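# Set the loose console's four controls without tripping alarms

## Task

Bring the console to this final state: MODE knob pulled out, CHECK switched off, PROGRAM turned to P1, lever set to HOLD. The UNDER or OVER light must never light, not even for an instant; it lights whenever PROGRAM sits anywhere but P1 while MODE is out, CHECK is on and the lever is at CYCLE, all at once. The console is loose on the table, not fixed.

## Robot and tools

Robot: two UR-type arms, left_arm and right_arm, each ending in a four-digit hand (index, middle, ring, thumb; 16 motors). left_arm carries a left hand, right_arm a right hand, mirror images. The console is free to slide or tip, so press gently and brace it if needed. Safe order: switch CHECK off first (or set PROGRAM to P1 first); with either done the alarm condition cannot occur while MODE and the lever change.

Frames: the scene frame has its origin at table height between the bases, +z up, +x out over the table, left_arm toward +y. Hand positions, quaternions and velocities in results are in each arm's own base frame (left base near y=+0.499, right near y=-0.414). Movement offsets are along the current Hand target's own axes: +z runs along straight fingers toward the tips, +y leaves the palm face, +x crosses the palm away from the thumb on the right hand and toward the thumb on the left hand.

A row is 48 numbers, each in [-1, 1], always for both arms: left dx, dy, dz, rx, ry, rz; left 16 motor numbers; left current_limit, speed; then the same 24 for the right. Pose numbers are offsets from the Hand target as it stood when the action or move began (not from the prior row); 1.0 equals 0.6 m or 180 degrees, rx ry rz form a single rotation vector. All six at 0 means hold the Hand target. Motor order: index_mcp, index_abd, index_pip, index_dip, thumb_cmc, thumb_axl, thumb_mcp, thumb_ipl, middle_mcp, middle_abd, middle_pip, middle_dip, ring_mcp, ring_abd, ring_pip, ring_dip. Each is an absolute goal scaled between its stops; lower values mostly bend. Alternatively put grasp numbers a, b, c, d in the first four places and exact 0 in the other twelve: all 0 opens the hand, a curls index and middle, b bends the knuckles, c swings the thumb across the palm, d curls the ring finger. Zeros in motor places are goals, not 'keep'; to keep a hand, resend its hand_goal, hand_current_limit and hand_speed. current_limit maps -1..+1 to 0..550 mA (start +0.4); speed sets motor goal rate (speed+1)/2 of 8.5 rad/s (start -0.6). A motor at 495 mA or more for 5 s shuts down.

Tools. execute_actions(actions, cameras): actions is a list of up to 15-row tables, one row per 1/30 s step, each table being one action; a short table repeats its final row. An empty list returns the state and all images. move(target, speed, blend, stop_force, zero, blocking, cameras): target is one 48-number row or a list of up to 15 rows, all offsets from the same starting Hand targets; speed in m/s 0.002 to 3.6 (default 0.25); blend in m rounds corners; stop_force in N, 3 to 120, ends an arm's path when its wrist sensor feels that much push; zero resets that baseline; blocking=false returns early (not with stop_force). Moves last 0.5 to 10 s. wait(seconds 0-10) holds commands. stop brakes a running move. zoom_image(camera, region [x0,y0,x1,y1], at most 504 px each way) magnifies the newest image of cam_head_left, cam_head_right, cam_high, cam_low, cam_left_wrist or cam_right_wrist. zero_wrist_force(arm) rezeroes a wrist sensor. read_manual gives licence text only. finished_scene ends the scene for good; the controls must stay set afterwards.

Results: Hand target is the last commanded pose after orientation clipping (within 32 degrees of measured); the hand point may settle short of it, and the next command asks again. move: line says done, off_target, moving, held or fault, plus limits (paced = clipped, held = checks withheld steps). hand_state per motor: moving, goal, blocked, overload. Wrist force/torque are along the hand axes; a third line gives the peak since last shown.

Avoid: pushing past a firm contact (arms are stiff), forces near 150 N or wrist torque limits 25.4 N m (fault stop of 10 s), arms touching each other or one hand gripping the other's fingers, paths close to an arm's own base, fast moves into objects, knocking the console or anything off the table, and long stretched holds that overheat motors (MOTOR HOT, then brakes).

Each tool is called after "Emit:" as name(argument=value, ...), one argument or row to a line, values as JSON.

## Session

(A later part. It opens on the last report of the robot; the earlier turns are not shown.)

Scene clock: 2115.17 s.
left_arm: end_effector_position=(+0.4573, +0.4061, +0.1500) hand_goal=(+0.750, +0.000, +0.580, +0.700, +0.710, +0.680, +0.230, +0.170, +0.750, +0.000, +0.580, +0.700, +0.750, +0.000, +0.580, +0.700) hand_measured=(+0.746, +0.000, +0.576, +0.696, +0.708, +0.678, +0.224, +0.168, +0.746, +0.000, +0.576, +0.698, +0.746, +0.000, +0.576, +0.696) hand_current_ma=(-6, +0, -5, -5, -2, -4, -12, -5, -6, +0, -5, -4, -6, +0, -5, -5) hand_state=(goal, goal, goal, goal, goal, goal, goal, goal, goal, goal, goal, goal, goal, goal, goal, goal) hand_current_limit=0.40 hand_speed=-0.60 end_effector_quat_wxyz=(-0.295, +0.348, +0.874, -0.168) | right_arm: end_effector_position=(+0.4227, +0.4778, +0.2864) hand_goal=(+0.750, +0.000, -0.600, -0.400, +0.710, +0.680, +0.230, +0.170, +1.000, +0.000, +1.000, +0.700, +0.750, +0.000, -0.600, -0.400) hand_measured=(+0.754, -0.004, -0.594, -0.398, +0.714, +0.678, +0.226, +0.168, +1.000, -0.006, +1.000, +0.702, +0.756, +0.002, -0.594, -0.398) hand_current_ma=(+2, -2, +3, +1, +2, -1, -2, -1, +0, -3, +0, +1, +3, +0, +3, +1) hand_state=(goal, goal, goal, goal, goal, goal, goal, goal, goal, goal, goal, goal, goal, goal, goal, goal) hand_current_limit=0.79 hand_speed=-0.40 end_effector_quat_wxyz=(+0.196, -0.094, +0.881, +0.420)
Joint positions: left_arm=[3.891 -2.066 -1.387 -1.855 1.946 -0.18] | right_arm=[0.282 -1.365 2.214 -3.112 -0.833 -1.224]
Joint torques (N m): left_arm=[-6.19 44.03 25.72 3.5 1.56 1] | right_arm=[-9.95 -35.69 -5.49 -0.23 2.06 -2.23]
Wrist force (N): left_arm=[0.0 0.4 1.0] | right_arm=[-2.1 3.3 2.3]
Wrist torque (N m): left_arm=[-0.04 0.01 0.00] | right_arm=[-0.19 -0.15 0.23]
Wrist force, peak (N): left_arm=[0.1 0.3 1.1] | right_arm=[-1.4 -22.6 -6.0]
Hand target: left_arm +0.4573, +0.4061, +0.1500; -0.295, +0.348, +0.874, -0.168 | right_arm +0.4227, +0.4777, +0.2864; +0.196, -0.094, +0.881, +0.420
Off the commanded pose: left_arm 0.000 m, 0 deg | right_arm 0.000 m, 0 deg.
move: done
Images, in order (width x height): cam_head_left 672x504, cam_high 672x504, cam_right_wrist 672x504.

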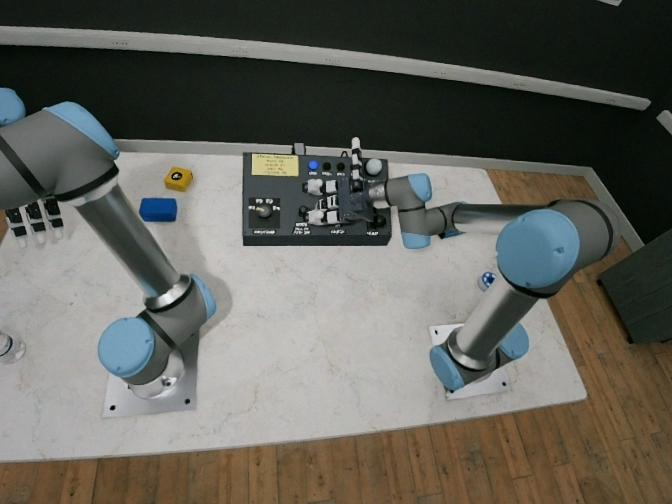

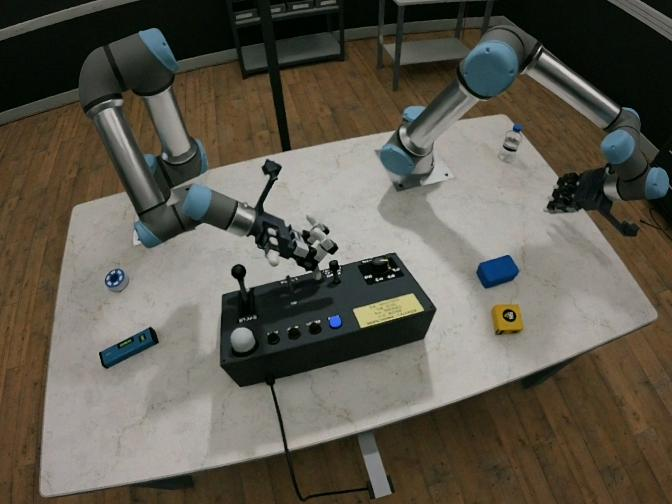

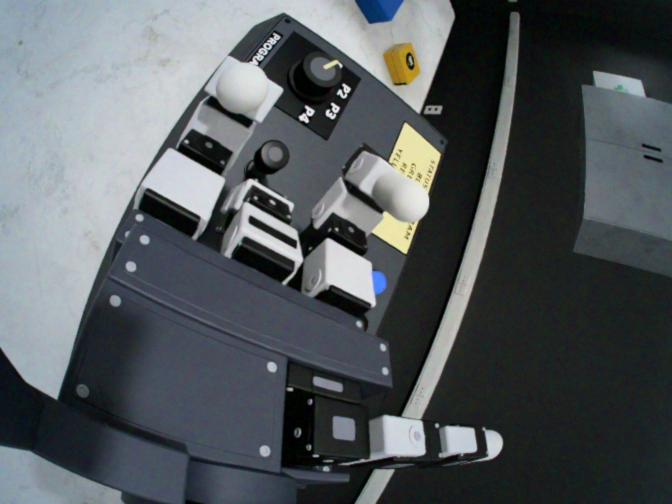

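Emit:
move(
  target=[
    [0,0,0,0,0,0,0,0,0,0,0,0,0,0,0,0,0,0,0,0,0,0,0.4,-0.6,0,0.1036,-0.0839,0,0,0,0.75,0,-0.6,-0.4,0.71,0.68,0.23,0.17,1,0,1,0.70,0.75,0,-0.6,-0.4,0.79,-0.4],
    [0,0,0,0,0,0,0,0,0,0,0,0,0,0,0,0,0,0,0,0,0,0,0.4,-0.6,0.15,0.12,-0.235,0,0,0,0.75,0,-0.6,-0.4,0.71,0.68,0.23,0.17,1,0,1,0.70,0.75,0,-0.6,-0.4,0.79,-0.4],
  ],
  speed=[0.08, 0.12],
  blend=[0.02, 0],
  cameras=["cam_high", "cam_head_left", "cam_right_wrist", "cam_head_right"],
)

Emit:
zoom_image(
  camera="cam_high",
  region=[210, 210, 450, 390],
)

Emit:
zoom_image(
  camera="cam_head_left",
  region=[230, 140, 400, 260],
)

Emit:
zoom_image(
  camera="cam_head_left",
  region=[320, 190, 390, 250],
)

Scene clock: 2126.17 s.
left_arm: end_effector_position=(+0.4573, +0.4061, +0.1500) hand_goal=(+0.750, +0.000, +0.580, +0.700, +0.710, +0.680, +0.230, +0.170, +0.750, +0.000, +0.580, +0.700, +0.750, +0.000, +0.580, +0.700) hand_measured=(+0.746, +0.000, +0.576, +0.696, +0.708, +0.678, +0.224, +0.168, +0.746, +0.000, +0.576, +0.698, +0.746, +0.000, +0.576, +0.696) hand_current_ma=(-6, +0, -5, -5, -2, -4, -12, -5, -6, +0, -5, -4, -6, +0, -5, -5) hand_state=(goal, goal, goal, goal, goal, goal, goal, goal, goal, goal, goal, goal, goal, goal, goal, goal) hand_current_limit=0.40 hand_speed=-0.60 end_effector_quat_wxyz=(-0.295, +0.348, +0.874, -0.168) | right_arm: end_effector_position=(+0.2800, +0.4134, +0.3793) hand_goal=(+0.750, +0.000, -0.600, -0.400, +0.710, +0.680, +0.230, +0.170, +1.000, +0.000, +1.000, +0.700, +0.750, +0.000, -0.600, -0.400) hand_measured=(+0.754, -0.004, -0.594, -0.398, +0.714, +0.678, +0.226, +0.168, +1.000, -0.006, +1.000, +0.702, +0.756, +0.002, -0.594, -0.398) hand_current_ma=(+2, -2, +3, +1, +2, -1, -2, -1, +0, -3, +0, +1, +3, +0, +3, +1) hand_state=(goal, goal, goal, goal, goal, goal, goal, goal, goal, goal, goal, goal, goal, goal, goal, goal) hand_current_limit=0.79 hand_speed=-0.40 end_effector_quat_wxyz=(+0.196, -0.094, +0.881, +0.420)
Joint positions: left_arm=[3.891 -2.066 -1.387 -1.855 1.946 -0.18] | right_arm=[0.198 -2.004 2.441 -2.637 -0.781 -1.316]
Joint torques (N m): left_arm=[-7.28 45.75 26.75 3.64 1.63 1.39] | right_arm=[-9.19 -13.27 -10.22 -0.27 2.32 -2.33]
Wrist force (N): left_arm=[0.2 0.1 0.9] | right_arm=[-2.8 3.2 2.2]
Wrist torque (N m): left_arm=[-0.06 0.00 0.02] | right_arm=[-0.19 -0.04 0.18]
Wrist force, peak (N): left_arm=[0.2 0.4 1.1] | right_arm=[-2.8 3.3 2.6]
Hand target: left_arm +0.4573, +0.4061, +0.1500; -0.295, +0.348, +0.874, -0.168 | right_arm +0.2800, +0.4133, +0.3793; +0.196, -0.094, +0.881, +0.420
Off the commanded pose: left_arm 0.000 m, 0 deg | right_arm 0.000 m, 0 deg.
move: done
Images, in order (width x height): cam_head_left 672x504, cam_head_right 672x504, cam_high 672x504, cam_right_wrist 672x504.

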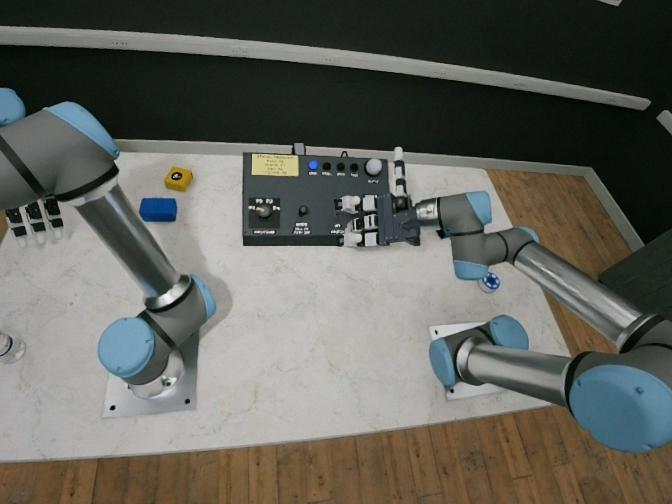

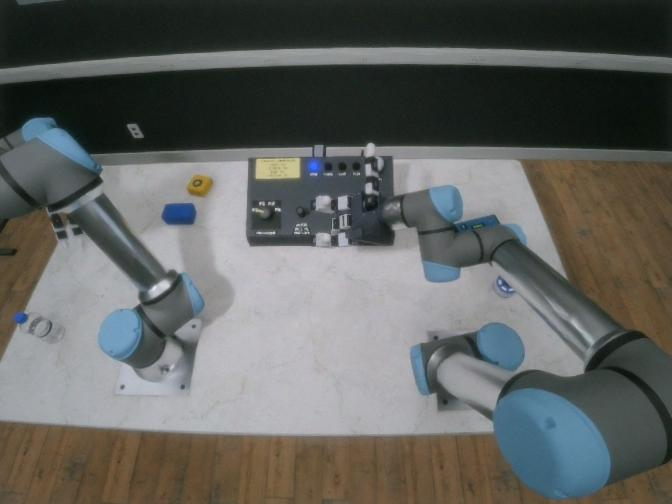

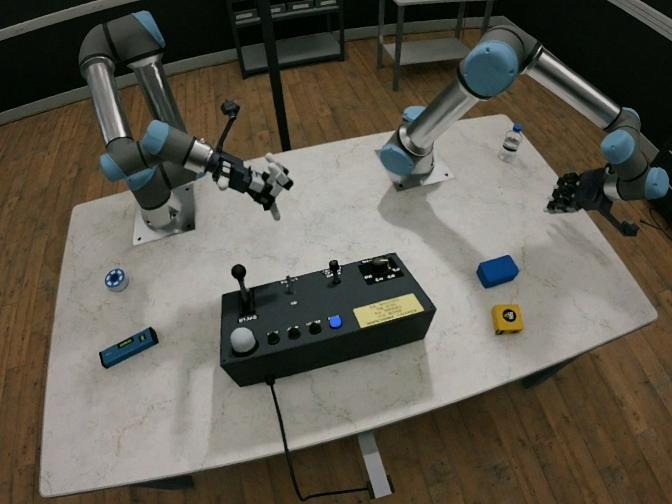

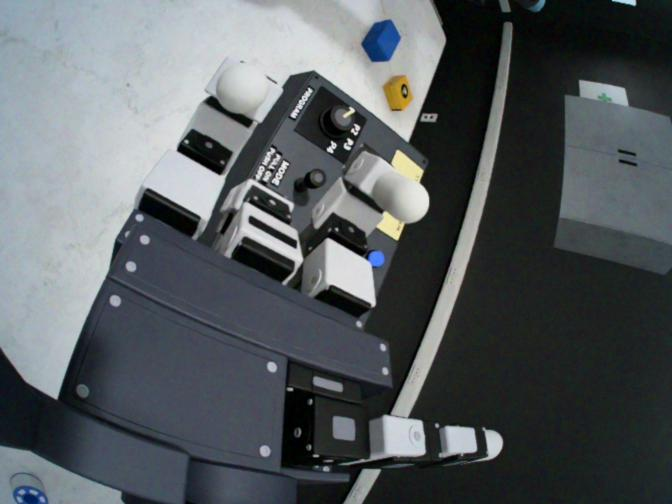

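Scaled by 2.100 from the camera's 672x504 image, which has a finer 960x720 frame.

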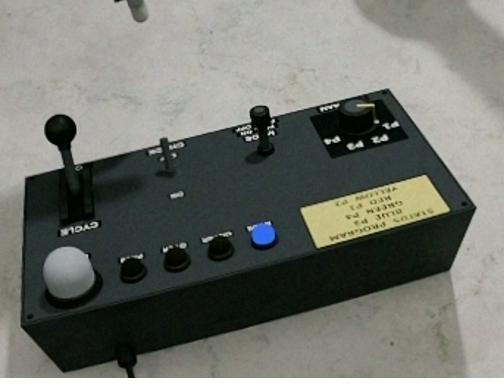

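Scaled by 2.965 from the camera's 672x504 image, which has a finer 960x720 frame.

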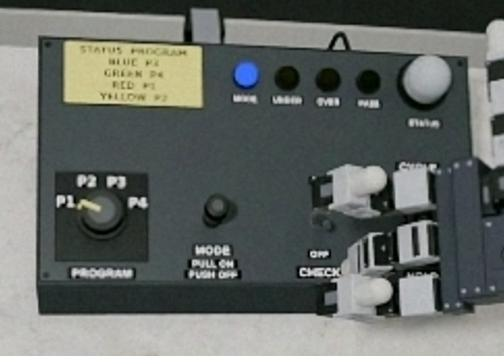

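Scaled by 7.200 from the camera's 672x504 image, which has a finer 960x720 frame.

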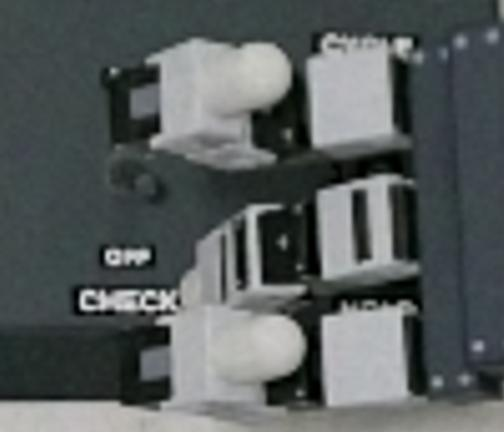

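Emit:
zoom_image(
  camera="cam_high",
  region=[260, 260, 320, 310],
)

Emit:
zoom_image(
  camera="cam_high",
  region=[350, 240, 410, 290],
)

Emit:
zoom_image(
  camera="cam_high",
  region=[220, 250, 290, 330],
)

Emit:
zoom_image(
  camera="cam_head_left",
  region=[240, 190, 310, 240],
)

Scaled by 8.400 from the camera's 672x504 image, which has a finer 960x720 frame.

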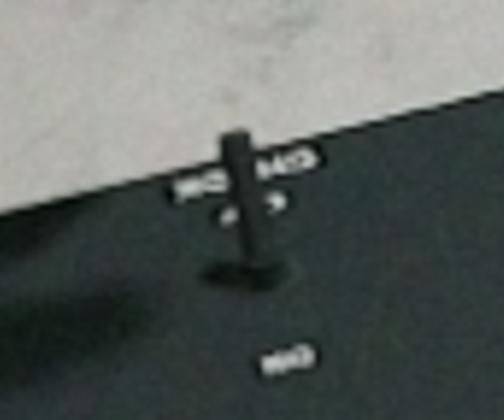

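Scaled by 8.400 from the camera's 672x504 image, which has a finer 960x720 frame.

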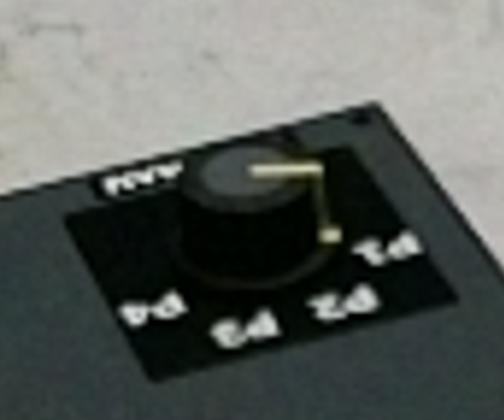

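Scaled by 6.300 from the camera's 672x504 image, which has a finer 960x720 frame.

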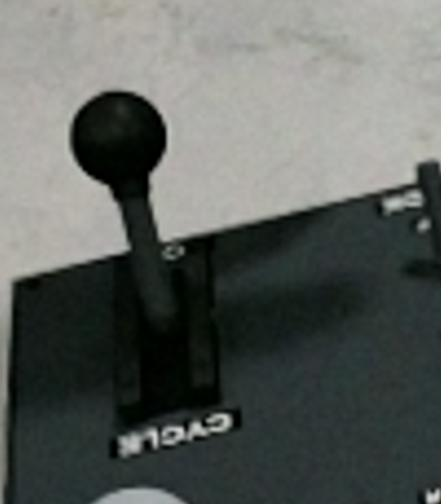

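Scaled by 7.200 from the camera's 672x504 image, which has a finer 960x720 frame.

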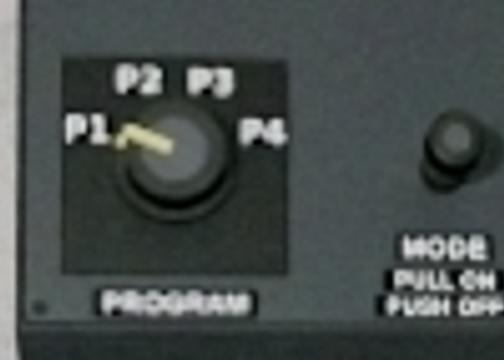

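Emit:
finished_scene(
)

The scene is finished: the task was done.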